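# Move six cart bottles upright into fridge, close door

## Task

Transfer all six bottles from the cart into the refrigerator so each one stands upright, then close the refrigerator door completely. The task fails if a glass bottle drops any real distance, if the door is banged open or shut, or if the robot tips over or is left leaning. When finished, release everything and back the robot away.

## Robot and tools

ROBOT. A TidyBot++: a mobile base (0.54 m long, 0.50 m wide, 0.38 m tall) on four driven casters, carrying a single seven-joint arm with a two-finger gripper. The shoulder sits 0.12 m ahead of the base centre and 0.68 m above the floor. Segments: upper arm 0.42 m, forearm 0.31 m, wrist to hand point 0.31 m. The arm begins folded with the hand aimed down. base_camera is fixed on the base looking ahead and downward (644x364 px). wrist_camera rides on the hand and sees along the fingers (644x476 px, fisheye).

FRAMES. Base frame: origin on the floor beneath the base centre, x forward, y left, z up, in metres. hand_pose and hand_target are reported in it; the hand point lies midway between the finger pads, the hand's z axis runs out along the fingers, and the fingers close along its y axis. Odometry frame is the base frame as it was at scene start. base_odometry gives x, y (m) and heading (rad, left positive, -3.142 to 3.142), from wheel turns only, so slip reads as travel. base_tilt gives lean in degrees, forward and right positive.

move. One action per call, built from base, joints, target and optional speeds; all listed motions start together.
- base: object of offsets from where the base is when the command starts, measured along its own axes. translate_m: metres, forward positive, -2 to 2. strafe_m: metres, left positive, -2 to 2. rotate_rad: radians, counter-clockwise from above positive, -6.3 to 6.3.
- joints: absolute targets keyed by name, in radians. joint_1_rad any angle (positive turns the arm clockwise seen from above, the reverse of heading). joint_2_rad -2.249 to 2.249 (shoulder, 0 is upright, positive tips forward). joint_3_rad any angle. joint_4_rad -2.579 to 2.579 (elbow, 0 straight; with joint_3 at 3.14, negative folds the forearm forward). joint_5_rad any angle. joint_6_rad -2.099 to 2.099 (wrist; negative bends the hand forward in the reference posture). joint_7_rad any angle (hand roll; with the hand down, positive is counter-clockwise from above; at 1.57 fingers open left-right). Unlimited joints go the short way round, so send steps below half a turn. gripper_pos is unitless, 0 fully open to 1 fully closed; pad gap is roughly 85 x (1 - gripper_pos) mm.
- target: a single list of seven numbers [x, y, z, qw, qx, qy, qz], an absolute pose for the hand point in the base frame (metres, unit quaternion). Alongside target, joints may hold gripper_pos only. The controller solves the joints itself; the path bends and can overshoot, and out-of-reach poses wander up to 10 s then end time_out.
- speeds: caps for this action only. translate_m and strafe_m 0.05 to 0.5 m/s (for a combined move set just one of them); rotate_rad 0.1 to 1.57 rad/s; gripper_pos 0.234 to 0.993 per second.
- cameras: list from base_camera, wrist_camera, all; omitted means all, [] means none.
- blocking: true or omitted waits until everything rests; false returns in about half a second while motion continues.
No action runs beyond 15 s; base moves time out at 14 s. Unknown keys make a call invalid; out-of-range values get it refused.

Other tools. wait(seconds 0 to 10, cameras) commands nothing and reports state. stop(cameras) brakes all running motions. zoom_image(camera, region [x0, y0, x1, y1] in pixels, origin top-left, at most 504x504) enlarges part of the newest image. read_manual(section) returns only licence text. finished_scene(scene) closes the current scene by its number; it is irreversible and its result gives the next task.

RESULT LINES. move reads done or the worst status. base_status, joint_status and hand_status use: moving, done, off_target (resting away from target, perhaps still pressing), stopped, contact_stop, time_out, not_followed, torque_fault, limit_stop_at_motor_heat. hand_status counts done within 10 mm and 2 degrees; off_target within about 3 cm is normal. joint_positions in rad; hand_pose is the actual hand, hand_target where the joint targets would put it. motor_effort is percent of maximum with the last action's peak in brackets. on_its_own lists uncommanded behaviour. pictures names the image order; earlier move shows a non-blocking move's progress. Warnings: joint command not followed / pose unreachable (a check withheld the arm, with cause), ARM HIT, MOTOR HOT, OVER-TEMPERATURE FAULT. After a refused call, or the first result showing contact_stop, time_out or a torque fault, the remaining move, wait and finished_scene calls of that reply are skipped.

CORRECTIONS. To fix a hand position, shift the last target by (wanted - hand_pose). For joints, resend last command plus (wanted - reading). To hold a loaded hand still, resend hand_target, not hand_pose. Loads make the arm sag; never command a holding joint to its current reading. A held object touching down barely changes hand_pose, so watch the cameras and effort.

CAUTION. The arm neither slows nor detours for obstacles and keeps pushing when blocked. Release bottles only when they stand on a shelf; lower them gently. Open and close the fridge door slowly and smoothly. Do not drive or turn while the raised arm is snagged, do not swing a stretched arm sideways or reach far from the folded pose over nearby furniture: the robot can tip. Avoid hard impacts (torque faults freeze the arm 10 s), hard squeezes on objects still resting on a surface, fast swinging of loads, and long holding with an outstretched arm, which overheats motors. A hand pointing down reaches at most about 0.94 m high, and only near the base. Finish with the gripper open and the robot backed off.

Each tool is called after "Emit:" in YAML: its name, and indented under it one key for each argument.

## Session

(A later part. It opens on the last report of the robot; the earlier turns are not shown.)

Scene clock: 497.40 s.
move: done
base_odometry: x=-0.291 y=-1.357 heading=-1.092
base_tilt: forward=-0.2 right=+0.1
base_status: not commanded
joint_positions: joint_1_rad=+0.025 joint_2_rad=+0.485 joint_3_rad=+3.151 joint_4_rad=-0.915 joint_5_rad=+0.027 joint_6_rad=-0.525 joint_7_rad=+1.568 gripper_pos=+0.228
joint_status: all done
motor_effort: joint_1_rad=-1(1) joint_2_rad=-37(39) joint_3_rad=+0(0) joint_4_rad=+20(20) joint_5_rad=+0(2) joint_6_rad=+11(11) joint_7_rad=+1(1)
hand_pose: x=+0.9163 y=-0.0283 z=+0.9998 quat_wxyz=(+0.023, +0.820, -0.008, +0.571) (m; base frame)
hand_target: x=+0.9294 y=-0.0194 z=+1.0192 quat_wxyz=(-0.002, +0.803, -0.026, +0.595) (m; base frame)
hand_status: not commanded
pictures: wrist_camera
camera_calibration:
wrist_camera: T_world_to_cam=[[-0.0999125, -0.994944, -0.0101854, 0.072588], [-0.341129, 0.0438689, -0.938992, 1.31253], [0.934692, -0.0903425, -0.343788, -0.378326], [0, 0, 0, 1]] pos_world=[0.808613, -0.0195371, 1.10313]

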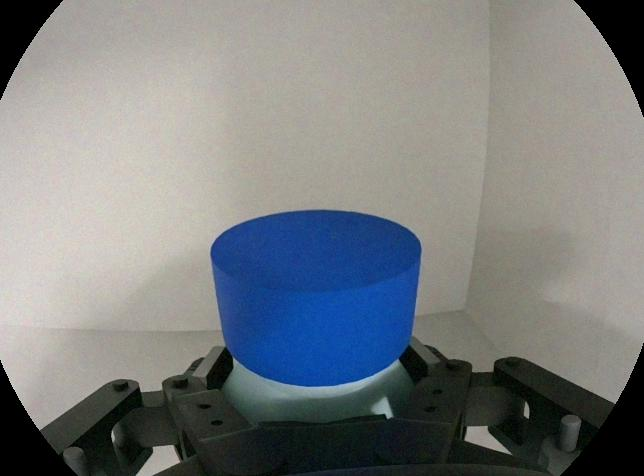

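Emit:
move:
  joints: {"gripper_pos":0.12}
  speeds: {"gripper_pos":0.234}
  cameras: ["wrist_camera"]

Scene clock: 502.13 s.
move: done
base_odometry: x=-0.291 y=-1.357 heading=-1.092
base_tilt: forward=-0.2 right=+0.1
base_status: not commanded
joint_positions: joint_1_rad=+0.025 joint_2_rad=+0.485 joint_3_rad=+3.151 joint_4_rad=-0.913 joint_5_rad=+0.027 joint_6_rad=-0.523 joint_7_rad=+1.568 gripper_pos=+0.120
joint_status: all done
motor_effort: joint_1_rad=+0(1) joint_2_rad=-36(38) joint_3_rad=+0(1) joint_4_rad=+18(20) joint_5_rad=+0(2) joint_6_rad=+9(11) joint_7_rad=+0(1)
hand_pose: x=+0.9168 y=-0.0282 z=+1.0020 quat_wxyz=(+0.023, +0.819, -0.008, +0.573) (m; base frame)
hand_target: x=+0.9294 y=-0.0194 z=+1.0192 quat_wxyz=(-0.002, +0.803, -0.026, +0.595) (m; base frame)
hand_status: not commanded
pictures: wrist_camera
camera_calibration:
wrist_camera: T_world_to_cam=[[-0.0997646, -0.994956, -0.0105078, 0.0728589], [-0.336381, 0.043664, -0.940713, 1.31209], [0.936427, -0.0903153, -0.33904, -0.384368], [0, 0, 0, 1]] pos_world=[0.808564, -0.019514, 1.10475]

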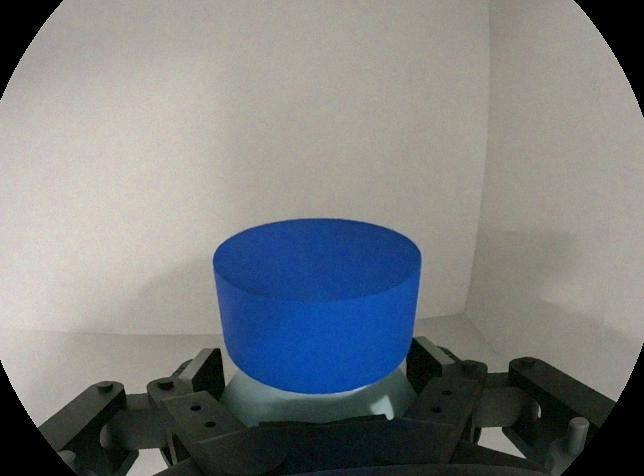

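Emit:
move:
  base: {"translate_m":-0.48}
  speeds: {"translate_m":0.3}
  cameras: ["wrist_camera"]

Emit:
move:
  base: {"translate_m":-0.32,"strafe_m":0.425}
  joints: {"joint_1_rad":0.02,"joint_2_rad":-0.01,"joint_3_rad":3.15,"joint_4_rad":-1.97,"joint_6_rad":0.06,"joint_7_rad":1.53,"gripper_pos":0.12}
  cameras: ["wrist_camera"]

Emit:
move:
  base: {"translate_m":-0.83,"strafe_m":0.465}
  cameras: []

Emit:
move:
  base: {"translate_m":-0.438,"strafe_m":-0.477,"rotate_rad":-1.012}
  speeds: {"rotate_rad":1.0}
  cameras: ["wrist_camera"]

Scene clock: 525.47 s.
move: done
base_odometry: x=-0.511 y=-0.930 heading=-1.092
base_tilt: forward=-0.2 right=+0.1
base_status: done
joint_positions: joint_1_rad=+0.025 joint_2_rad=+0.492 joint_3_rad=+3.151 joint_4_rad=-0.912 joint_5_rad=+0.027 joint_6_rad=-0.522 joint_7_rad=+1.568 gripper_pos=+0.120
joint_status: not commanded
motor_effort: joint_1_rad=+0(4) joint_2_rad=-36(41) joint_3_rad=+0(2) joint_4_rad=+18(19) joint_5_rad=+1(2) joint_6_rad=+9(10) joint_7_rad=+0(1)
hand_pose: x=+0.9191 y=-0.0278 z=+0.9967 quat_wxyz=(+0.023, +0.821, -0.008, +0.571) (m; base frame)
hand_target: x=+0.9294 y=-0.0194 z=+1.0192 quat_wxyz=(-0.002, +0.803, -0.026, +0.595) (m; base frame)
hand_status: not commanded
pictures: wrist_camera
camera_calibration:
wrist_camera: T_world_to_cam=[[-0.0992026, -0.995017, -0.00997717, 0.0724422], [-0.342508, 0.0435584, -0.938504, 1.31126], [0.934263, -0.0896848, -0.345123, -0.380219], [0, 0, 0, 1]] pos_world=[0.81153, -0.0191352, 1.10013]

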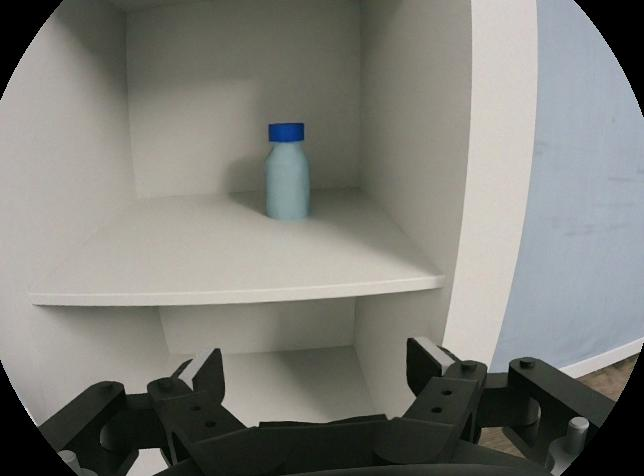

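Scene clock: 527.87 s.
move: done
base_odometry: x=-0.282 y=-0.450 heading=-1.092
base_tilt: forward=-0.2 right=+0.1
base_status: done
joint_positions: joint_1_rad=+0.020 joint_2_rad=+0.006 joint_3_rad=+3.150 joint_4_rad=-1.939 joint_5_rad=+0.027 joint_6_rad=+0.014 joint_7_rad=+1.568 gripper_pos=+0.120
joint_status: all done
motor_effort: joint_1_rad=+0(5) joint_2_rad=-19(38) joint_3_rad=+1(3) joint_4_rad=+17(19) joint_5_rad=+1(2) joint_6_rad=+9(10) joint_7_rad=+1(1)
hand_pose: x=+0.7053 y=-0.0153 z=+0.8779 quat_wxyz=(+0.015, +0.822, -0.002, +0.569) (m; base frame)
hand_target: x=+0.7001 y=-0.0152 z=+0.8826 quat_wxyz=(-0.004, +0.813, -0.028, +0.582) (m; base frame)
hand_status: not commanded
pictures: wrist_camera
camera_calibration:
wrist_camera: T_world_to_cam=[[-0.0807559, -0.996613, -0.0154995, 0.0542752], [-0.347804, 0.0427487, -0.936592, 1.1281], [0.934083, -0.0702446, -0.350078, -0.215609], [0, 0, 0, 1]] pos_world=[0.598138, -0.00927888, 0.981935]

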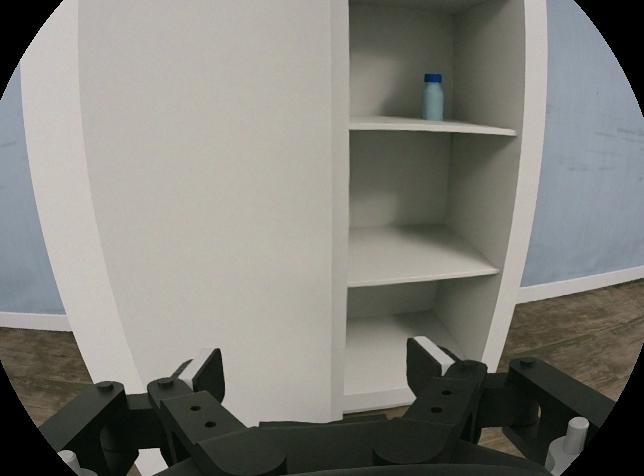

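Scene clock: 531.13 s.
move: done
base_odometry: x=-0.251 y=+0.501 heading=-1.092
base_tilt: forward=-0.2 right=+0.1
base_status: done
joint_positions: joint_1_rad=+0.020 joint_2_rad=-0.002 joint_3_rad=+3.150 joint_4_rad=-1.941 joint_5_rad=+0.027 joint_6_rad=+0.019 joint_7_rad=+1.568 gripper_pos=+0.120
joint_status: not commanded
motor_effort: joint_1_rad=+0(1) joint_2_rad=-18(22) joint_3_rad=+1(2) joint_4_rad=+17(18) joint_5_rad=+0(2) joint_6_rad=+9(10) joint_7_rad=+0(1)
hand_pose: x=+0.7038 y=-0.0153 z=+0.8826 quat_wxyz=(+0.015, +0.819, -0.002, +0.573) (m; base frame)
hand_target: x=+0.7001 y=-0.0152 z=+0.8826 quat_wxyz=(-0.004, +0.813, -0.028, +0.582) (m; base frame)
hand_status: not commanded
pictures: none
No camera images: "cameras" was empty.

Scene clock: 533.80 s.
move: done
base_odometry: x=-0.877 y=+0.670 heading=-2.106
base_tilt: forward=-0.2 right=+0.1
base_status: done
joint_positions: joint_1_rad=+0.019 joint_2_rad=-0.002 joint_3_rad=+3.151 joint_4_rad=-1.941 joint_5_rad=+0.027 joint_6_rad=+0.020 joint_7_rad=+1.568 gripper_pos=+0.120
joint_status: not commanded
motor_effort: joint_1_rad=+0(3) joint_2_rad=-18(21) joint_3_rad=+1(4) joint_4_rad=+17(18) joint_5_rad=+1(2) joint_6_rad=+9(9) joint_7_rad=+0(1)
hand_pose: x=+0.7040 y=-0.0150 z=+0.8830 quat_wxyz=(+0.015, +0.819, -0.001, +0.574) (m; base frame)
hand_target: x=+0.7001 y=-0.0152 z=+0.8826 quat_wxyz=(-0.004, +0.813, -0.028, +0.582) (m; base frame)
hand_status: not commanded
pictures: wrist_camera
camera_calibration:
wrist_camera: T_world_to_cam=[[-0.0800613, -0.996658, -0.0162408, 0.0546939], [-0.336761, 0.0423798, -0.940636, 1.1282], [0.93818, -0.0698393, -0.339028, -0.225187], [0, 0, 0, 1]] pos_world=[0.595577, -0.00902845, 0.985766]

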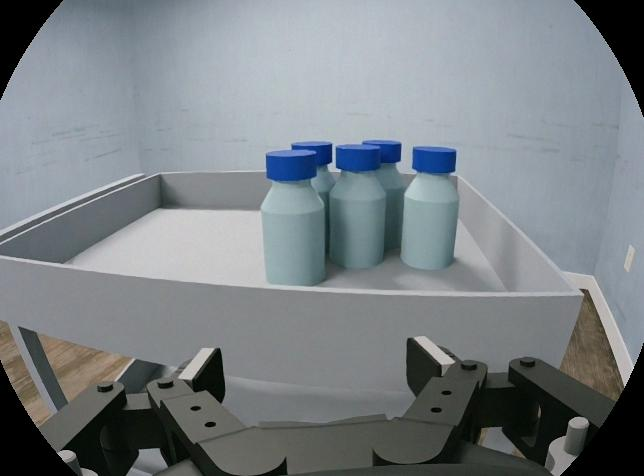

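Emit:
move:
  base: {"translate_m":0.28,"strafe_m":0.003}
  speeds: {"translate_m":0.2}
  cameras: ["wrist_camera"]

Emit:
move:
  joints: {"joint_2_rad":0.04}
  cameras: ["wrist_camera"]

Scene clock: 545.70 s.
move: done
base_odometry: x=-1.017 y=+0.427 heading=-2.106
base_tilt: forward=-0.2 right=+0.1
base_status: done
joint_positions: joint_1_rad=+0.019 joint_2_rad=-0.006 joint_3_rad=+3.151 joint_4_rad=-1.942 joint_5_rad=+0.027 joint_6_rad=+0.022 joint_7_rad=+1.568 gripper_pos=+0.120
joint_status: not commanded
motor_effort: joint_1_rad=+0(1) joint_2_rad=-18(22) joint_3_rad=+0(2) joint_4_rad=+17(18) joint_5_rad=+1(2) joint_6_rad=+9(9) joint_7_rad=+0(1)
hand_pose: x=+0.7031 y=-0.0150 z=+0.8854 quat_wxyz=(+0.015, +0.818, -0.001, +0.576) (m; base frame)
hand_target: x=+0.7001 y=-0.0152 z=+0.8826 quat_wxyz=(-0.004, +0.813, -0.028, +0.582) (m; base frame)
hand_status: not commanded
pictures: wrist_camera
camera_calibration:
wrist_camera: T_world_to_cam=[[-0.0799488, -0.996662, -0.016537, 0.0548727], [-0.332346, 0.0422931, -0.942209, 1.12838], [0.939763, -0.0698325, -0.334618, -0.228577], [0, 0, 0, 1]] pos_world=[0.594207, -0.00899516, 0.987589]

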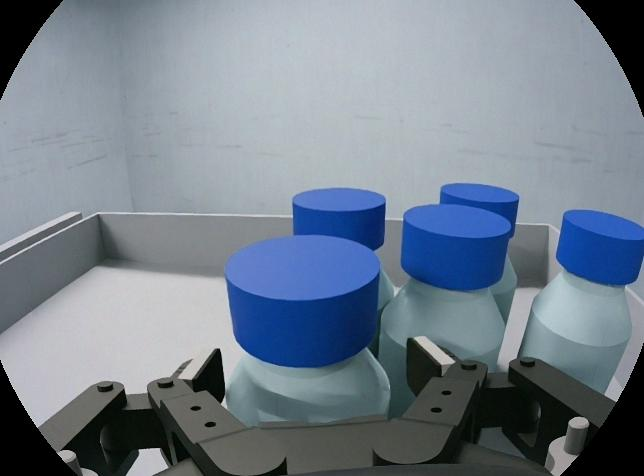

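Scene clock: 546.43 s.
move: done
base_odometry: x=-1.017 y=+0.427 heading=-2.106
base_tilt: forward=-0.2 right=+0.1
base_status: not commanded
joint_positions: joint_1_rad=+0.019 joint_2_rad=+0.017 joint_3_rad=+3.151 joint_4_rad=-1.942 joint_5_rad=+0.027 joint_6_rad=+0.024 joint_7_rad=+1.568 gripper_pos=+0.120
joint_status: all done
motor_effort: joint_1_rad=+1(1) joint_2_rad=-18(20) joint_3_rad=+1(2) joint_4_rad=+17(17) joint_5_rad=+2(2) joint_6_rad=+8(9) joint_7_rad=+0(1)
hand_pose: x=+0.7078 y=-0.0151 z=+0.8726 quat_wxyz=(+0.015, +0.824, -0.001, +0.567) (m; base frame)
hand_target: x=+0.7094 y=-0.0154 z=+0.8533 quat_wxyz=(-0.003, +0.827, -0.029, +0.561) (m; base frame)
hand_status: not commanded
pictures: wrist_camera
camera_calibration:
wrist_camera: T_world_to_cam=[[-0.0802023, -0.996662, -0.0152626, 0.0540461], [-0.351871, 0.042635, -0.935077, 1.12551], [0.932606, -0.0696249, -0.354116, -0.215151], [0, 0, 0, 1]] pos_world=[0.60102, -0.00910031, 0.977075]

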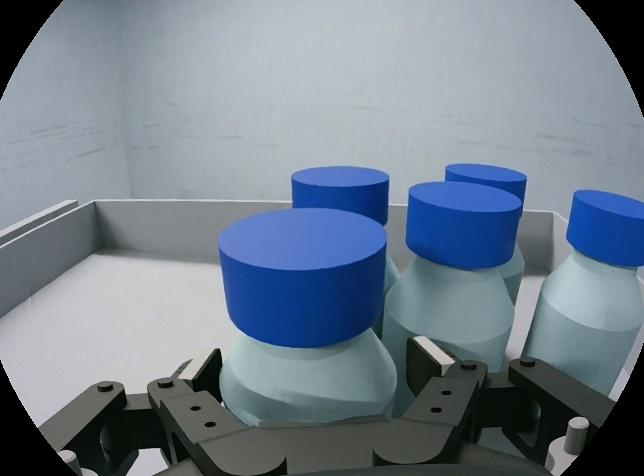

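Emit:
move:
  base: {"translate_m":0.015,"strafe_m":0.002}
  speeds: {"translate_m":0.1}
  joints: {"joint_2_rad":0.052}
  cameras: []

Emit:
move:
  joints: {"gripper_pos":0.275}
  speeds: {"gripper_pos":0.234}
  cameras: ["wrist_camera"]

Emit:
move:
  joints: {"joint_2_rad":-0.03,"joint_4_rad":-1.75,"joint_6_rad":-0.2}
  cameras: []

Emit:
move:
  joints: {"joint_2_rad":-0.06,"joint_4_rad":-1.4,"joint_6_rad":-0.56}
  cameras: ["wrist_camera"]

Scene clock: 556.43 s.
move: done
base_odometry: x=-1.023 y=+0.413 heading=-2.106
base_tilt: forward=-0.2 right=+0.1
base_status: done
joint_positions: joint_1_rad=+0.019 joint_2_rad=+0.032 joint_3_rad=+3.151 joint_4_rad=-1.944 joint_5_rad=+0.027 joint_6_rad=+0.024 joint_7_rad=+1.568 gripper_pos=+0.120
joint_status: all done
motor_effort: joint_1_rad=+0(2) joint_2_rad=-19(21) joint_3_rad=+1(2) joint_4_rad=+17(18) joint_5_rad=+1(2) joint_6_rad=+8(9) joint_7_rad=+1(1)
hand_pose: x=+0.7101 y=-0.0148 z=+0.8627 quat_wxyz=(+0.015, +0.828, -0.001, +0.560) (m; base frame)
hand_target: x=+0.7114 y=-0.0154 z=+0.8462 quat_wxyz=(-0.003, +0.831, -0.029, +0.556) (m; base frame)
hand_status: not commanded
pictures: none
No camera images: "cameras" was empty.

Scene clock: 557.40 s.
move: off_target
base_odometry: x=-1.023 y=+0.413 heading=-2.106
base_tilt: forward=-0.2 right=+0.1
base_status: not commanded
joint_positions: joint_1_rad=+0.019 joint_2_rad=+0.032 joint_3_rad=+3.151 joint_4_rad=-1.944 joint_5_rad=+0.027 joint_6_rad=+0.025 joint_7_rad=+1.568 gripper_pos=+0.225
joint_status: gripper_pos off_target (ended at +0.225, target +0.275)
motor_effort: joint_1_rad=+0(1) joint_2_rad=-18(20) joint_3_rad=+1(2) joint_4_rad=+16(17) joint_5_rad=+1(2) joint_6_rad=+7(9) joint_7_rad=+1(1)
hand_pose: x=+0.7102 y=-0.0148 z=+0.8630 quat_wxyz=(+0.015, +0.828, -0.001, +0.561) (m; base frame)
hand_target: x=+0.7114 y=-0.0154 z=+0.8462 quat_wxyz=(-0.003, +0.831, -0.029, +0.556) (m; base frame)
hand_status: not commanded
pictures: wrist_camera
camera_calibration:
wrist_camera: T_world_to_cam=[[-0.0799591, -0.996695, -0.0143344, 0.0533485], [-0.366447, 0.0427653, -0.929456, 1.12288], [0.926997, -0.0690657, -0.368655, -0.204295], [0, 0, 0, 1]] pos_world=[0.605122, -0.00895773, 0.969115]

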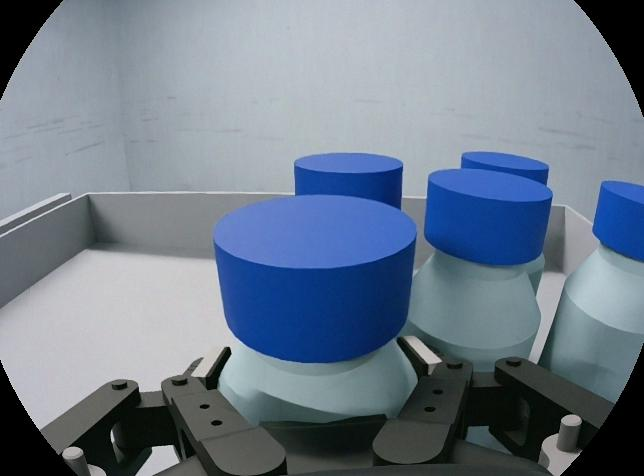

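Scene clock: 558.73 s.
move: off_target
base_odometry: x=-1.023 y=+0.413 heading=-2.106
base_tilt: forward=-0.2 right=+0.1
base_status: not commanded
joint_positions: joint_1_rad=+0.019 joint_2_rad=+0.017 joint_3_rad=+3.151 joint_4_rad=-1.830 joint_5_rad=+0.027 joint_6_rad=-0.172 joint_7_rad=+1.568 gripper_pos=+0.225
joint_status: joint_4_rad off_target (ended at -1.830, target -1.750); the others done
motor_effort: joint_1_rad=+0(1) joint_2_rad=-24(25) joint_3_rad=+0(1) joint_4_rad=+22(22) joint_5_rad=+1(2) joint_6_rad=+13(13) joint_7_rad=+0(1)
hand_pose: x=+0.7091 y=-0.0165 z=+0.8824 quat_wxyz=(+0.016, +0.846, -0.003, +0.533) (m; base frame)
hand_target: x=+0.7096 y=-0.0155 z=+0.9491 quat_wxyz=(-0.004, +0.819, -0.028, +0.573) (m; base frame)
hand_status: not commanded
pictures: none
No camera images: "cameras" was empty.

Scene clock: 560.50 s.
move: off_target
base_odometry: x=-1.023 y=+0.413 heading=-2.106
base_tilt: forward=-0.2 right=+0.1
base_status: not commanded
joint_positions: joint_1_rad=+0.019 joint_2_rad=-0.022 joint_3_rad=+3.151 joint_4_rad=-1.476 joint_5_rad=+0.027 joint_6_rad=-0.528 joint_7_rad=+1.568 gripper_pos=+0.225
joint_status: joint_4_rad off_target (ended at -1.476, target -1.400); the others done
motor_effort: joint_1_rad=+0(1) joint_2_rad=-23(26) joint_3_rad=+1(1) joint_4_rad=+22(24) joint_5_rad=+1(2) joint_6_rad=+13(14) joint_7_rad=+0(2)
hand_pose: x=+0.7072 y=-0.0194 z=+1.0150 quat_wxyz=(+0.019, +0.836, -0.007, +0.548) (m; base frame)
hand_target: x=+0.6943 y=-0.0152 z=+1.0731 quat_wxyz=(-0.004, +0.813, -0.028, +0.582) (m; base frame)
hand_status: not commanded
pictures: wrist_camera
camera_calibration:
wrist_camera: T_world_to_cam=[[-0.0950453, -0.995414, -0.010865, 0.0579392], [-0.39392, 0.0476318, -0.91791, 1.27102], [0.914218, -0.0829631, -0.39664, -0.108584], [0, 0, 0, 1]] pos_world=[0.605456, -0.0118759, 1.12424]

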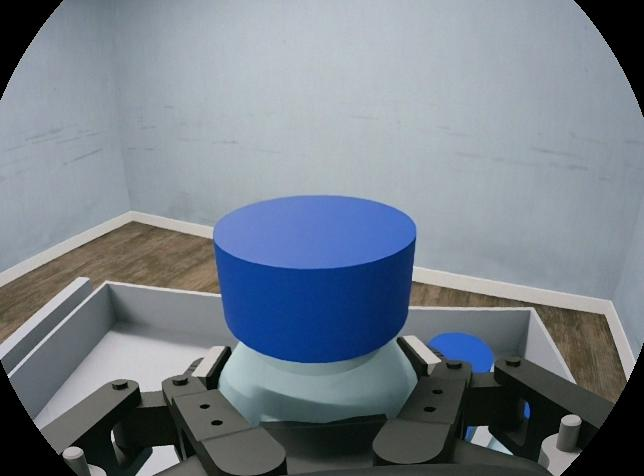

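Emit:
move:
  base: {"translate_m":-0.35}
  speeds: {"translate_m":0.3}
  cameras: []

Emit:
move:
  base: {"translate_m":-0.119,"strafe_m":0.621,"rotate_rad":1.013}
  speeds: {"rotate_rad":0.8}
  cameras: []

Emit:
move:
  base: {"translate_m":0.874,"strafe_m":-0.487}
  cameras: []

Emit:
move:
  base: {"translate_m":0.270,"strafe_m":-0.263}
  speeds: {"translate_m":0.3}
  joints: {"joint_2_rad":0.29,"joint_4_rad":-0.84,"joint_6_rad":-0.74}

Scene clock: 577.93 s.
move: done
base_odometry: x=-0.844 y=+0.714 heading=-2.106
base_tilt: forward=-0.2 right=+0.1
base_status: done
joint_positions: joint_1_rad=+0.019 joint_2_rad=-0.033 joint_3_rad=+3.151 joint_4_rad=-1.475 joint_5_rad=+0.027 joint_6_rad=-0.534 joint_7_rad=+1.568 gripper_pos=+0.225
joint_status: not commanded
motor_effort: joint_1_rad=+0(4) joint_2_rad=-22(29) joint_3_rad=+1(3) joint_4_rad=+22(24) joint_5_rad=+1(2) joint_6_rad=+13(14) joint_7_rad=+1(1)
hand_pose: x=+0.7027 y=-0.0196 z=+1.0198 quat_wxyz=(+0.019, +0.835, -0.007, +0.550) (m; base frame)
hand_target: x=+0.6943 y=-0.0152 z=+1.0731 quat_wxyz=(-0.004, +0.813, -0.028, +0.582) (m; base frame)
hand_status: not commanded
pictures: none
No camera images: "cameras" was empty.

Scene clock: 580.53 s.
move: done
base_odometry: x=-0.249 y=+0.500 heading=-1.092
base_tilt: forward=-0.2 right=+0.1
base_status: done
joint_positions: joint_1_rad=+0.016 joint_2_rad=-0.033 joint_3_rad=+3.144 joint_4_rad=-1.475 joint_5_rad=+0.027 joint_6_rad=-0.534 joint_7_rad=+1.568 gripper_pos=+0.225
joint_status: not commanded
motor_effort: joint_1_rad=+0(4) joint_2_rad=-23(26) joint_3_rad=+1(5) joint_4_rad=+22(23) joint_5_rad=+1(3) joint_6_rad=+13(13) joint_7_rad=+0(1)
hand_pose: x=+0.7027 y=-0.0135 z=+1.0198 quat_wxyz=(+0.016, +0.835, -0.003, +0.550) (m; base frame)
hand_target: x=+0.6943 y=-0.0152 z=+1.0731 quat_wxyz=(-0.004, +0.813, -0.028, +0.582) (m; base frame)
hand_status: not commanded
pictures: none
No camera images: "cameras" was empty.

Scene clock: 583.90 s.
move: done
base_odometry: x=-0.279 y=-0.500 heading=-1.092
base_tilt: forward=-0.2 right=+0.1
base_status: done
joint_positions: joint_1_rad=+0.016 joint_2_rad=-0.034 joint_3_rad=+3.144 joint_4_rad=-1.475 joint_5_rad=+0.027 joint_6_rad=-0.535 joint_7_rad=+1.568 gripper_pos=+0.225
joint_status: not commanded
motor_effort: joint_1_rad=+0(1) joint_2_rad=-22(25) joint_3_rad=+1(2) joint_4_rad=+22(23) joint_5_rad=+1(2) joint_6_rad=+13(14) joint_7_rad=+0(1)
hand_pose: x=+0.7022 y=-0.0136 z=+1.0203 quat_wxyz=(+0.016, +0.835, -0.003, +0.550) (m; base frame)
hand_target: x=+0.6943 y=-0.0152 z=+1.0731 quat_wxyz=(-0.004, +0.813, -0.028, +0.582) (m; base frame)
hand_status: not commanded
pictures: none
No camera images: "cameras" was empty.

Scene clock: 586.10 s.
move: off_target
base_odometry: x=-0.388 y=-0.861 heading=-1.091
base_tilt: forward=-0.2 right=+0.1
base_status: done
joint_positions: joint_1_rad=+0.017 joint_2_rad=+0.302 joint_3_rad=+3.145 joint_4_rad=-0.922 joint_5_rad=+0.027 joint_6_rad=-0.709 joint_7_rad=+1.568 gripper_pos=+0.225
joint_status: joint_4_rad off_target (ended at -0.922, target -0.840); the others done
motor_effort: joint_1_rad=+0(2) joint_2_rad=-34(38) joint_3_rad=+0(3) joint_4_rad=+22(24) joint_5_rad=+1(2) joint_6_rad=+13(16) joint_7_rad=+1(1)
hand_pose: x=+0.8308 y=-0.0177 z=+1.0801 quat_wxyz=(+0.018, +0.823, -0.005, +0.568) (m; base frame)
hand_target: x=+0.8210 y=-0.0173 z=+1.1273 quat_wxyz=(-0.003, +0.804, -0.027, +0.594) (m; base frame)
hand_status: not commanded
pictures: base_camera, wrist_camera
camera_calibration:
wrist_camera: T_world_to_cam=[[-0.0908599, -0.995761, -0.0143046, 0.0723151], [-0.349062, 0.0452969, -0.936004, 1.36168], [0.932684, -0.0800521, -0.351698, -0.259427], [0, 0, 0, 1]] pos_world=[0.723843, -0.0104389, 1.18433]

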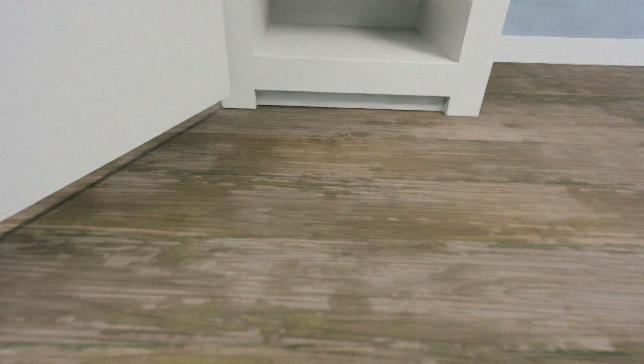

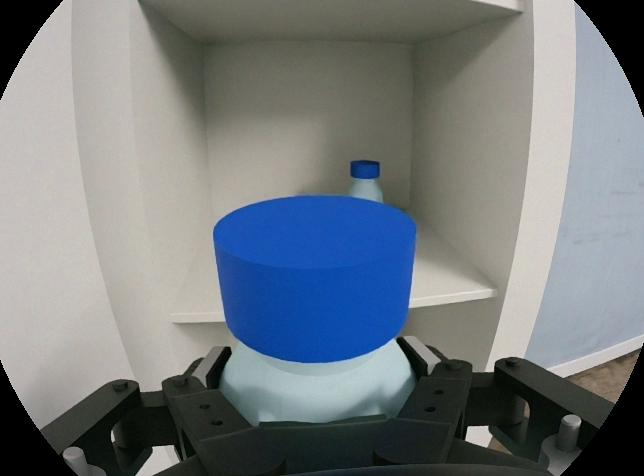

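Emit:
move:
  base: {"strafe_m":0.036,"translate_m":0.2}
  speeds: {"translate_m":0.3}

Scene clock: 604.73 s.
move: done
base_odometry: x=-0.264 y=-1.023 heading=-1.091
base_tilt: forward=-0.2 right=+0.1
base_status: done
joint_positions: joint_1_rad=+0.017 joint_2_rad=+0.308 joint_3_rad=+3.145 joint_4_rad=-0.918 joint_5_rad=+0.027 joint_6_rad=-0.713 joint_7_rad=+1.568 gripper_pos=+0.225
joint_status: not commanded
motor_effort: joint_1_rad=+0(2) joint_2_rad=-35(39) joint_3_rad=+0(1) joint_4_rad=+22(23) joint_5_rad=+1(2) joint_6_rad=+13(14) joint_7_rad=+0(1)
hand_pose: x=+0.8326 y=-0.0178 z=+1.0772 quat_wxyz=(+0.018, +0.824, -0.005, +0.566) (m; base frame)
hand_target: x=+0.8210 y=-0.0173 z=+1.1273 quat_wxyz=(-0.003, +0.804, -0.027, +0.594) (m; base frame)
hand_status: not commanded
pictures: base_camera, wrist_camera
camera_calibration:
wrist_camera: T_world_to_cam=[[-0.0911813, -0.995738, -0.0138804, 0.0721062], [-0.354395, 0.0454722, -0.933989, 1.36186], [0.930639, -0.0802432, -0.357031, -0.254656], [0, 0, 0, 1]] pos_world=[0.726205, -0.0105624, 1.18204]

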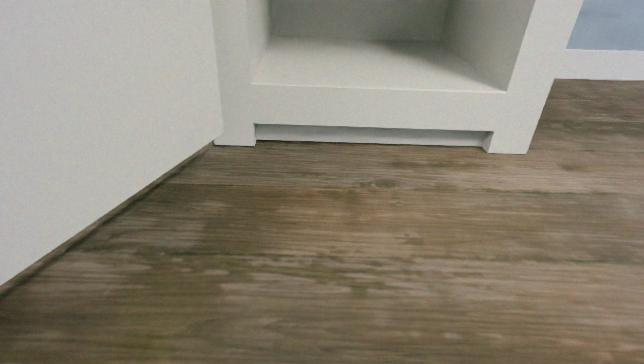

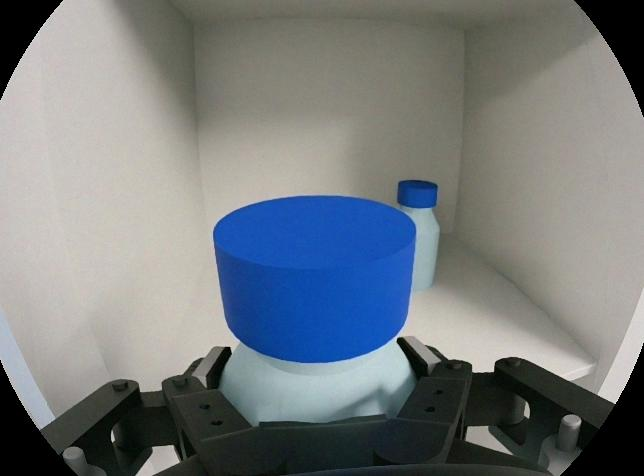

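Emit:
move:
  base: {"translate_m":0.285}
  speeds: {"translate_m":0.2}
  cameras: ["wrist_camera"]

Emit:
move:
  joints: {"joint_2_rad":0.42,"joint_4_rad":-0.87,"joint_6_rad":-0.57}
  cameras: []

Emit:
move:
  joints: {"joint_2_rad":0.45,"joint_6_rad":-0.525}
  cameras: ["wrist_camera"]

Scene clock: 630.37 s.
move: done
base_odometry: x=-0.132 y=-1.275 heading=-1.091
base_tilt: forward=-0.2 right=+0.1
base_status: done
joint_positions: joint_1_rad=+0.017 joint_2_rad=+0.310 joint_3_rad=+3.145 joint_4_rad=-0.917 joint_5_rad=+0.027 joint_6_rad=-0.714 joint_7_rad=+1.568 gripper_pos=+0.225
joint_status: not commanded
motor_effort: joint_1_rad=+0(2) joint_2_rad=-35(38) joint_3_rad=+0(1) joint_4_rad=+22(23) joint_5_rad=+0(2) joint_6_rad=+13(14) joint_7_rad=+0(1)
hand_pose: x=+0.8335 y=-0.0179 z=+1.0756 quat_wxyz=(+0.018, +0.825, -0.005, +0.564) (m; base frame)
hand_target: x=+0.8210 y=-0.0173 z=+1.1273 quat_wxyz=(-0.003, +0.804, -0.027, +0.594) (m; base frame)
hand_status: not commanded
pictures: wrist_camera
camera_calibration:
wrist_camera: T_world_to_cam=[[-0.0913324, -0.995727, -0.0136598, 0.0719854], [-0.356951, 0.0455405, -0.933012, 1.36177], [0.929647, -0.0803384, -0.359585, -0.252518], [0, 0, 0, 1]] pos_world=[0.727413, -0.010625, 1.18073]

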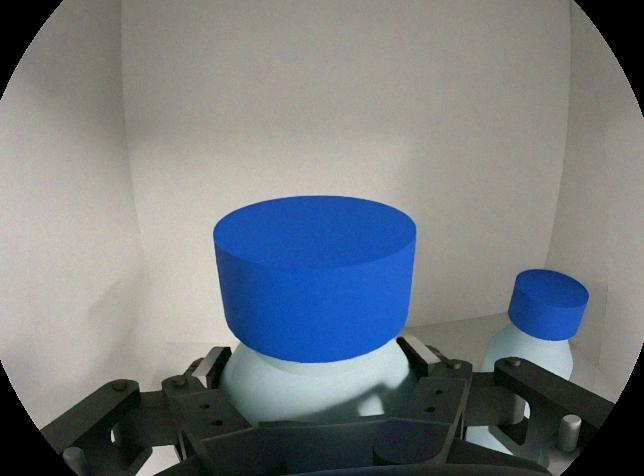

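Scene clock: 631.50 s.
move: done
base_odometry: x=-0.132 y=-1.275 heading=-1.091
base_tilt: forward=-0.2 right=+0.1
base_status: not commanded
joint_positions: joint_1_rad=+0.017 joint_2_rad=+0.443 joint_3_rad=+3.145 joint_4_rad=-0.917 joint_5_rad=+0.027 joint_6_rad=-0.632 joint_7_rad=+1.568 gripper_pos=+0.225
joint_status: all done
motor_effort: joint_1_rad=+0(1) joint_2_rad=-39(44) joint_3_rad=+0(1) joint_4_rad=+22(24) joint_5_rad=+1(2) joint_6_rad=+13(15) joint_7_rad=+1(1)
hand_pose: x=+0.8905 y=-0.0183 z=+1.0008 quat_wxyz=(+0.018, +0.839, -0.004, +0.544) (m; base frame)
hand_target: x=+0.8908 y=-0.0187 z=+1.0643 quat_wxyz=(-0.003, +0.801, -0.026, +0.598) (m; base frame)
hand_status: not commanded
pictures: none
No camera images: "cameras" was empty.

Scene clock: 632.13 s.
move: done
base_odometry: x=-0.132 y=-1.275 heading=-1.091
base_tilt: forward=-0.2 right=+0.1
base_status: not commanded
joint_positions: joint_1_rad=+0.017 joint_2_rad=+0.453 joint_3_rad=+3.145 joint_4_rad=-0.917 joint_5_rad=+0.027 joint_6_rad=-0.590 joint_7_rad=+1.568 gripper_pos=+0.225
joint_status: all done
motor_effort: joint_1_rad=+0(1) joint_2_rad=-40(42) joint_3_rad=+0(1) joint_4_rad=+22(23) joint_5_rad=+2(2) joint_6_rad=+13(14) joint_7_rad=-1(1)
hand_pose: x=+0.8989 y=-0.0181 z=+1.0053 quat_wxyz=(+0.018, +0.830, -0.004, +0.557) (m; base frame)
hand_target: x=+0.9061 y=-0.0190 z=+1.0544 quat_wxyz=(-0.003, +0.797, -0.026, +0.604) (m; base frame)
hand_status: not commanded
pictures: wrist_camera
camera_calibration:
wrist_camera: T_world_to_cam=[[-0.0881456, -0.996046, -0.0110983, 0.0713089], [-0.373494, 0.0433773, -0.926618, 1.32795], [0.923435, -0.0775322, -0.375841, -0.316669], [0, 0, 0, 1]] pos_world=[0.794691, -0.011128, 1.11228]

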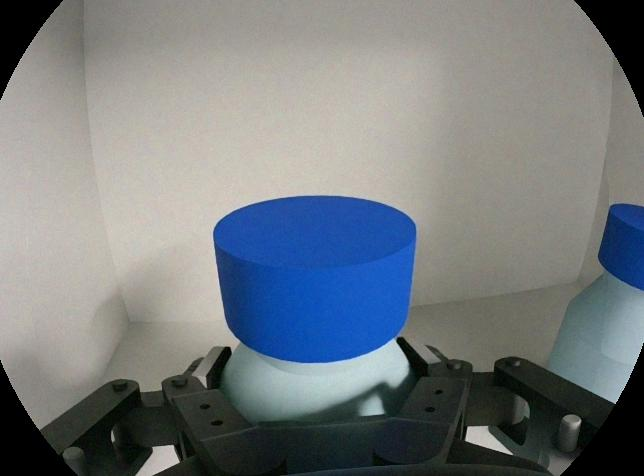

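Emit:
move:
  joints: {"joint_2_rad":0.466,"joint_6_rad":-0.50}
  cameras: []

Emit:
move:
  joints: {"joint_2_rad":0.48,"joint_6_rad":-0.487}
  cameras: []

Emit:
move:
  joints: {"joint_2_rad":0.49,"joint_6_rad":-0.477}
  cameras: []

Scene clock: 638.47 s.
move: done
base_odometry: x=-0.132 y=-1.275 heading=-1.091
base_tilt: forward=-0.2 right=+0.1
base_status: not commanded
joint_positions: joint_1_rad=+0.017 joint_2_rad=+0.465 joint_3_rad=+3.145 joint_4_rad=-0.917 joint_5_rad=+0.027 joint_6_rad=-0.565 joint_7_rad=+1.568 gripper_pos=+0.225
joint_status: all done
motor_effort: joint_1_rad=+0(1) joint_2_rad=-41(41) joint_3_rad=+0(0) joint_4_rad=+22(23) joint_5_rad=+1(2) joint_6_rad=+13(13) joint_7_rad=+0(1)
hand_pose: x=+0.9058 y=-0.0181 z=+1.0027 quat_wxyz=(+0.018, +0.827, -0.003, +0.562) (m; base frame)
hand_target: x=+0.9141 y=-0.0191 z=+1.0492 quat_wxyz=(-0.003, +0.794, -0.026, +0.607) (m; base frame)
hand_status: not commanded
pictures: none
No camera images: "cameras" was empty.

Scene clock: 639.10 s.
move: done
base_odometry: x=-0.132 y=-1.275 heading=-1.091
base_tilt: forward=-0.2 right=+0.1
base_status: not commanded
joint_positions: joint_1_rad=+0.017 joint_2_rad=+0.477 joint_3_rad=+3.145 joint_4_rad=-0.917 joint_5_rad=+0.027 joint_6_rad=-0.553 joint_7_rad=+1.568 gripper_pos=+0.225
joint_status: all done
motor_effort: joint_1_rad=+0(1) joint_2_rad=-41(42) joint_3_rad=+0(1) joint_4_rad=+22(23) joint_5_rad=+1(2) joint_6_rad=+13(14) joint_7_rad=+0(1)
hand_pose: x=+0.9110 y=-0.0181 z=+0.9969 quat_wxyz=(+0.018, +0.827, -0.003, +0.562) (m; base frame)
hand_target: x=+0.9202 y=-0.0193 z=+1.0419 quat_wxyz=(-0.003, +0.794, -0.026, +0.607) (m; base frame)
hand_status: not commanded
pictures: none
No camera images: "cameras" was empty.

Scene clock: 639.63 s.
move: done
base_odometry: x=-0.132 y=-1.275 heading=-1.091
base_tilt: forward=-0.2 right=+0.1
base_status: not commanded
joint_positions: joint_1_rad=+0.017 joint_2_rad=+0.481 joint_3_rad=+3.145 joint_4_rad=-0.917 joint_5_rad=+0.027 joint_6_rad=-0.541 joint_7_rad=+1.568 gripper_pos=+0.225
joint_status: all done
motor_effort: joint_1_rad=+0(0) joint_2_rad=-40(41) joint_3_rad=+0(0) joint_4_rad=+22(22) joint_5_rad=+1(1) joint_6_rad=+12(13) joint_7_rad=+1(1)
hand_pose: x=+0.9135 y=-0.0180 z=+0.9971 quat_wxyz=(+0.018, +0.825, -0.003, +0.566) (m; base frame)
hand_target: x=+0.9246 y=-0.0193 z=+1.0369 quat_wxyz=(-0.002, +0.794, -0.026, +0.607) (m; base frame)
hand_status: not commanded
pictures: none
No camera images: "cameras" was empty.

Emit:
move:
  joints: {"joint_2_rad":0.50,"joint_6_rad":-0.477}
  cameras: []

Emit:
move:
  joints: {"gripper_pos":0.12}
  speeds: {"gripper_pos":0.234}
  cameras: ["wrist_camera"]

Emit:
move:
  base: {"translate_m":-0.48}
  speeds: {"translate_m":0.3}

Scene clock: 646.10 s.
move: done
base_odometry: x=-0.132 y=-1.275 heading=-1.091
base_tilt: forward=-0.2 right=+0.1
base_status: not commanded
joint_positions: joint_1_rad=+0.017 joint_2_rad=+0.482 joint_3_rad=+3.145 joint_4_rad=-0.917 joint_5_rad=+0.027 joint_6_rad=-0.537 joint_7_rad=+1.568 gripper_pos=+0.225
joint_status: all done
motor_effort: joint_1_rad=+0(0) joint_2_rad=-39(41) joint_3_rad=+0(1) joint_4_rad=+21(22) joint_5_rad=+2(2) joint_6_rad=+11(13) joint_7_rad=+0(1)
hand_pose: x=+0.9145 y=-0.0180 z=+0.9970 quat_wxyz=(+0.018, +0.824, -0.003, +0.567) (m; base frame)
hand_target: x=+0.9281 y=-0.0194 z=+1.0288 quat_wxyz=(-0.002, +0.797, -0.026, +0.603) (m; base frame)
hand_status: not commanded
pictures: none
No camera images: "cameras" was empty.

Scene clock: 647.07 s.
move: done
base_odometry: x=-0.132 y=-1.275 heading=-1.091
base_tilt: forward=-0.2 right=+0.1
base_status: not commanded
joint_positions: joint_1_rad=+0.017 joint_2_rad=+0.483 joint_3_rad=+3.145 joint_4_rad=-0.910 joint_5_rad=+0.027 joint_6_rad=-0.515 joint_7_rad=+1.568 gripper_pos=+0.120
joint_status: all done
motor_effort: joint_1_rad=+0(1) joint_2_rad=-35(40) joint_3_rad=+0(0) joint_4_rad=+18(21) joint_5_rad=+1(1) joint_6_rad=+9(12) joint_7_rad=+0(1)
hand_pose: x=+0.9173 y=-0.0179 z=+1.0071 quat_wxyz=(+0.018, +0.816, -0.003, +0.578) (m; base frame)
hand_target: x=+0.9281 y=-0.0194 z=+1.0288 quat_wxyz=(-0.002, +0.797, -0.026, +0.603) (m; base frame)
hand_status: not commanded
pictures: wrist_camera
camera_calibration:
wrist_camera: T_world_to_cam=[[-0.0854101, -0.996247, -0.0140522, 0.0736525], [-0.326127, 0.0412807, -0.944424, 1.31091], [0.94146, -0.0760806, -0.328428, -0.397195], [0, 0, 0, 1]] pos_world=[0.807755, -0.0109578, 1.10864]

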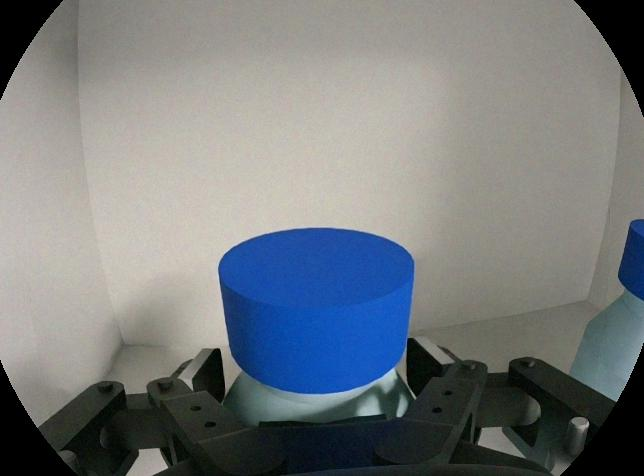

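Scene clock: 649.60 s.
move: done
base_odometry: x=-0.353 y=-0.849 heading=-1.091
base_tilt: forward=-0.2 right=+0.1
base_status: done
joint_positions: joint_1_rad=+0.018 joint_2_rad=+0.487 joint_3_rad=+3.146 joint_4_rad=-0.910 joint_5_rad=+0.027 joint_6_rad=-0.514 joint_7_rad=+1.568 gripper_pos=+0.120
joint_status: not commanded
motor_effort: joint_1_rad=+0(8) joint_2_rad=-35(39) joint_3_rad=+0(4) joint_4_rad=+18(19) joint_5_rad=+1(2) joint_6_rad=+9(9) joint_7_rad=+1(1)
hand_pose: x=+0.9187 y=-0.0199 z=+1.0044 quat_wxyz=(+0.019, +0.817, -0.004, +0.577) (m; base frame)
hand_target: x=+0.9281 y=-0.0194 z=+1.0288 quat_wxyz=(-0.002, +0.797, -0.026, +0.603) (m; base frame)
hand_status: not commanded
pictures: base_camera, wrist_camera
camera_calibration:
wrist_camera: T_world_to_cam=[[-0.088135, -0.996019, -0.0133796, 0.0735289], [-0.328537, 0.0417464, -0.943568, 1.31021], [0.94037, -0.0787657, -0.330909, -0.396131], [0, 0, 0, 1]] pos_world=[0.809442, -0.0126618, 1.10617]

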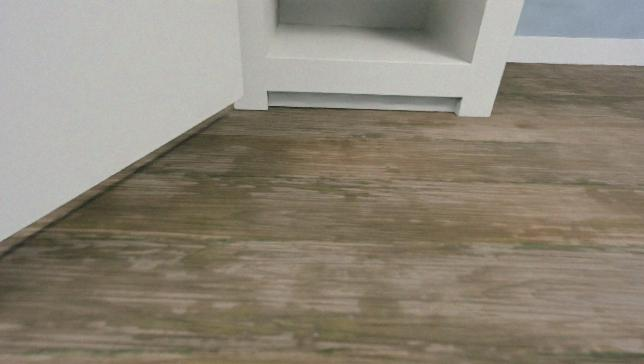

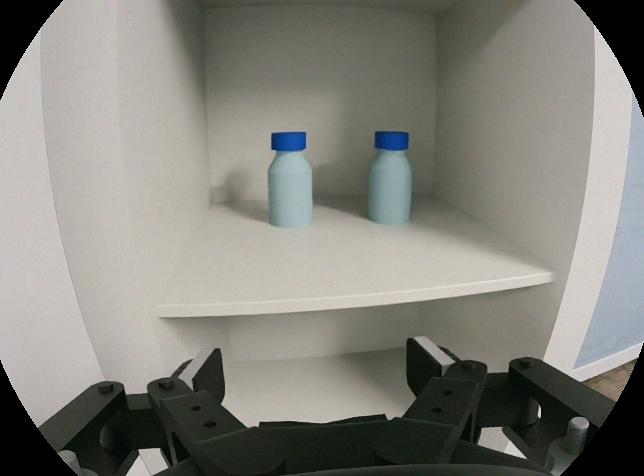

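Emit:
move:
  base: {"translate_m":-0.32,"strafe_m":0.249}
  joints: {"joint_1_rad":0.02,"joint_2_rad":-0.01,"joint_3_rad":3.15,"joint_4_rad":-1.97,"joint_6_rad":0.06,"joint_7_rad":1.53,"gripper_pos":0.14}
  cameras: []

Emit:
move:
  base: {"translate_m":-0.83,"strafe_m":0.465}
  cameras: []

Emit:
move:
  base: {"translate_m":-0.474,"strafe_m":-0.581,"rotate_rad":-1.015}
  speeds: {"rotate_rad":1.0}
  cameras: ["wrist_camera"]

Scene clock: 677.23 s.
move: done
base_odometry: x=-0.280 y=-0.450 heading=-1.090
base_tilt: forward=-0.2 right=+0.1
base_status: done
joint_positions: joint_1_rad=+0.018 joint_2_rad=+0.010 joint_3_rad=+3.146 joint_4_rad=-1.938 joint_5_rad=+0.027 joint_6_rad=+0.015 joint_7_rad=+1.568 gripper_pos=+0.140
joint_status: all done
motor_effort: joint_1_rad=+0(3) joint_2_rad=-20(38) joint_3_rad=+0(2) joint_4_rad=+17(19) joint_5_rad=+0(2) joint_6_rad=+9(10) joint_7_rad=+0(1)
hand_pose: x=+0.7065 y=-0.0115 z=+0.8761 quat_wxyz=(+0.013, +0.823, +0.001, +0.568) (m; base frame)
hand_target: x=+0.7001 y=-0.0152 z=+0.8826 quat_wxyz=(-0.004, +0.813, -0.028, +0.582) (m; base frame)
hand_status: not commanded
pictures: none
No camera images: "cameras" was empty.

Scene clock: 680.50 s.
move: done
base_odometry: x=-0.251 y=+0.501 heading=-1.091
base_tilt: forward=-0.2 right=+0.1
base_status: done
joint_positions: joint_1_rad=+0.018 joint_2_rad=-0.001 joint_3_rad=+3.146 joint_4_rad=-1.941 joint_5_rad=+0.027 joint_6_rad=+0.019 joint_7_rad=+1.568 gripper_pos=+0.140
joint_status: not commanded
motor_effort: joint_1_rad=+0(1) joint_2_rad=-18(22) joint_3_rad=+1(1) joint_4_rad=+17(18) joint_5_rad=+1(2) joint_6_rad=+9(10) joint_7_rad=-1(1)
hand_pose: x=+0.7040 y=-0.0116 z=+0.8824 quat_wxyz=(+0.013, +0.819, +0.001, +0.573) (m; base frame)
hand_target: x=+0.7001 y=-0.0152 z=+0.8826 quat_wxyz=(-0.004, +0.813, -0.028, +0.582) (m; base frame)
hand_status: not commanded
pictures: none
No camera images: "cameras" was empty.

Scene clock: 683.43 s.
move: done
base_odometry: x=-0.986 y=+0.653 heading=-2.107
base_tilt: forward=-0.2 right=+0.1
base_status: done
joint_positions: joint_1_rad=+0.017 joint_2_rad=-0.001 joint_3_rad=+3.148 joint_4_rad=-1.941 joint_5_rad=+0.027 joint_6_rad=+0.020 joint_7_rad=+1.568 gripper_pos=+0.140
joint_status: not commanded
motor_effort: joint_1_rad=+0(3) joint_2_rad=-18(21) joint_3_rad=+1(4) joint_4_rad=+17(18) joint_5_rad=+1(2) joint_6_rad=+9(9) joint_7_rad=+0(1)
hand_pose: x=+0.7042 y=-0.0119 z=+0.8828 quat_wxyz=(+0.013, +0.819, +0.001, +0.574) (m; base frame)
hand_target: x=+0.7001 y=-0.0152 z=+0.8826 quat_wxyz=(-0.004, +0.813, -0.028, +0.582) (m; base frame)
hand_status: not commanded
pictures: wrist_camera
camera_calibration:
wrist_camera: T_world_to_cam=[[-0.0747047, -0.997074, -0.0162125, 0.0540372], [-0.337341, 0.0405677, -0.940508, 1.12817], [0.938414, -0.0647912, -0.339385, -0.224993], [0, 0, 0, 1]] pos_world=[0.59575, -0.00646554, 0.985567]

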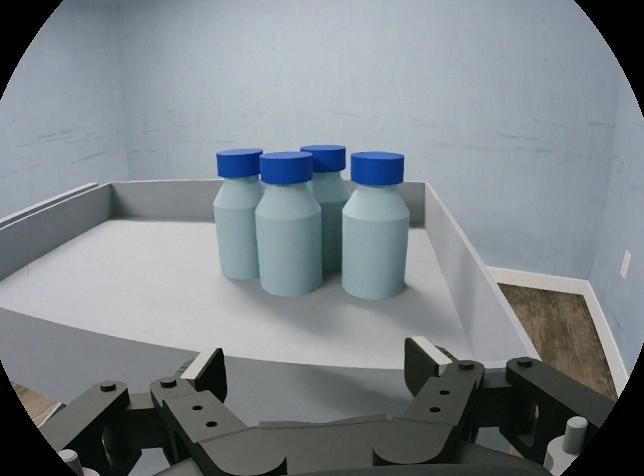

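Emit:
move:
  base: {"translate_m":0.15,"strafe_m":-0.088}
  speeds: {"translate_m":0.25}
  cameras: ["wrist_camera"]

Scene clock: 693.90 s.
move: done
base_odometry: x=-1.138 y=+0.569 heading=-2.107
base_tilt: forward=-0.2 right=+0.1
base_status: done
joint_positions: joint_1_rad=+0.017 joint_2_rad=-0.005 joint_3_rad=+3.148 joint_4_rad=-1.942 joint_5_rad=+0.027 joint_6_rad=+0.021 joint_7_rad=+1.568 gripper_pos=+0.140
joint_status: not commanded
motor_effort: joint_1_rad=+0(1) joint_2_rad=-18(21) joint_3_rad=+1(2) joint_4_rad=+17(18) joint_5_rad=+0(2) joint_6_rad=+9(10) joint_7_rad=+1(1)
hand_pose: x=+0.7034 y=-0.0119 z=+0.8845 quat_wxyz=(+0.013, +0.818, +0.001, +0.575) (m; base frame)
hand_target: x=+0.7001 y=-0.0152 z=+0.8826 quat_wxyz=(-0.004, +0.813, -0.028, +0.582) (m; base frame)
hand_status: not commanded
pictures: wrist_camera
camera_calibration:
wrist_camera: T_world_to_cam=[[-0.0746332, -0.997076, -0.0164125, 0.0541561], [-0.334195, 0.0405151, -0.941633, 1.12836], [0.939544, -0.064792, -0.336242, -0.227286], [0, 0, 0, 1]] pos_world=[0.594679, -0.00644398, 0.986963]

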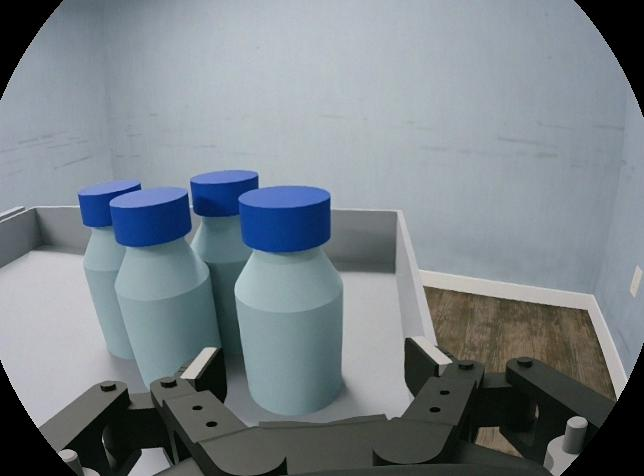

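Emit:
move:
  base: {"translate_m":0.112,"strafe_m":0.011}
  speeds: {"translate_m":0.1}
  cameras: ["wrist_camera"]

Emit:
move:
  joints: {"joint_2_rad":0.04}
  cameras: ["wrist_camera"]

Scene clock: 701.73 s.
move: done
base_odometry: x=-1.186 y=+0.467 heading=-2.107
base_tilt: forward=-0.2 right=+0.1
base_status: done
joint_positions: joint_1_rad=+0.017 joint_2_rad=-0.007 joint_3_rad=+3.148 joint_4_rad=-1.942 joint_5_rad=+0.027 joint_6_rad=+0.021 joint_7_rad=+1.568 gripper_pos=+0.140
joint_status: not commanded
motor_effort: joint_1_rad=-1(2) joint_2_rad=-19(21) joint_3_rad=+1(1) joint_4_rad=+17(18) joint_5_rad=+1(2) joint_6_rad=+9(9) joint_7_rad=+1(1)
hand_pose: x=+0.7028 y=-0.0118 z=+0.8859 quat_wxyz=(+0.013, +0.817, +0.001, +0.576) (m; base frame)
hand_target: x=+0.7001 y=-0.0152 z=+0.8826 quat_wxyz=(-0.004, +0.813, -0.028, +0.582) (m; base frame)
hand_status: not commanded
pictures: wrist_camera
camera_calibration:
wrist_camera: T_world_to_cam=[[-0.0745851, -0.997077, -0.0165634, 0.0542434], [-0.331807, 0.0404768, -0.942478, 1.12853], [0.940394, -0.064799, -0.333856, -0.228899], [0, 0, 0, 1]] pos_world=[0.593756, -0.00642699, 0.988096]

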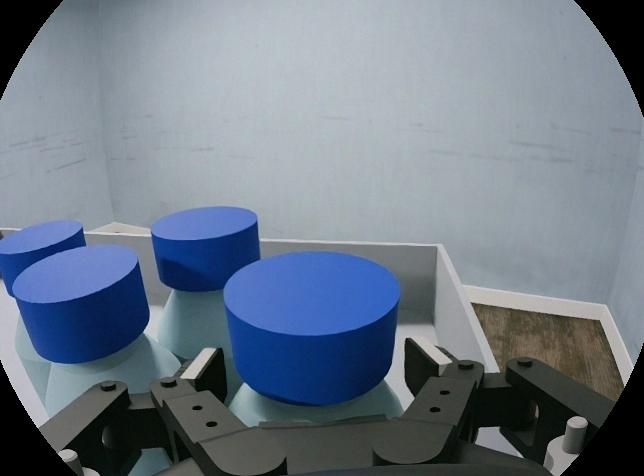

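Scene clock: 702.50 s.
move: done
base_odometry: x=-1.186 y=+0.467 heading=-2.107
base_tilt: forward=-0.2 right=+0.1
base_status: not commanded
joint_positions: joint_1_rad=+0.017 joint_2_rad=+0.023 joint_3_rad=+3.148 joint_4_rad=-1.943 joint_5_rad=+0.027 joint_6_rad=+0.021 joint_7_rad=+1.568 gripper_pos=+0.140
joint_status: all done
motor_effort: joint_1_rad=+0(1) joint_2_rad=-19(21) joint_3_rad=+1(1) joint_4_rad=+17(18) joint_5_rad=+1(2) joint_6_rad=+9(10) joint_7_rad=+0(1)
hand_pose: x=+0.7084 y=-0.0119 z=+0.8678 quat_wxyz=(+0.013, +0.826, +0.001, +0.563) (m; base frame)
hand_target: x=+0.7094 y=-0.0154 z=+0.8533 quat_wxyz=(-0.003, +0.827, -0.029, +0.561) (m; base frame)
hand_status: not commanded
pictures: wrist_camera
camera_calibration:
wrist_camera: T_world_to_cam=[[-0.0750656, -0.997069, -0.0147774, 0.0530613], [-0.360719, 0.0409669, -0.931774, 1.12451], [0.929649, -0.0646137, -0.362737, -0.20757], [0, 0, 0, 1]] pos_world=[0.602581, -0.00657363, 0.973277]

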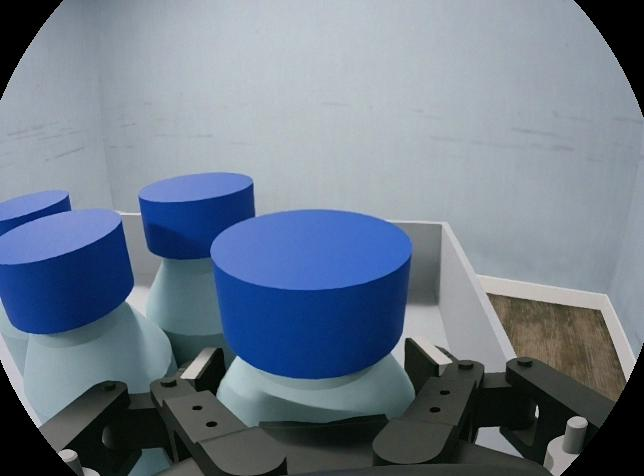

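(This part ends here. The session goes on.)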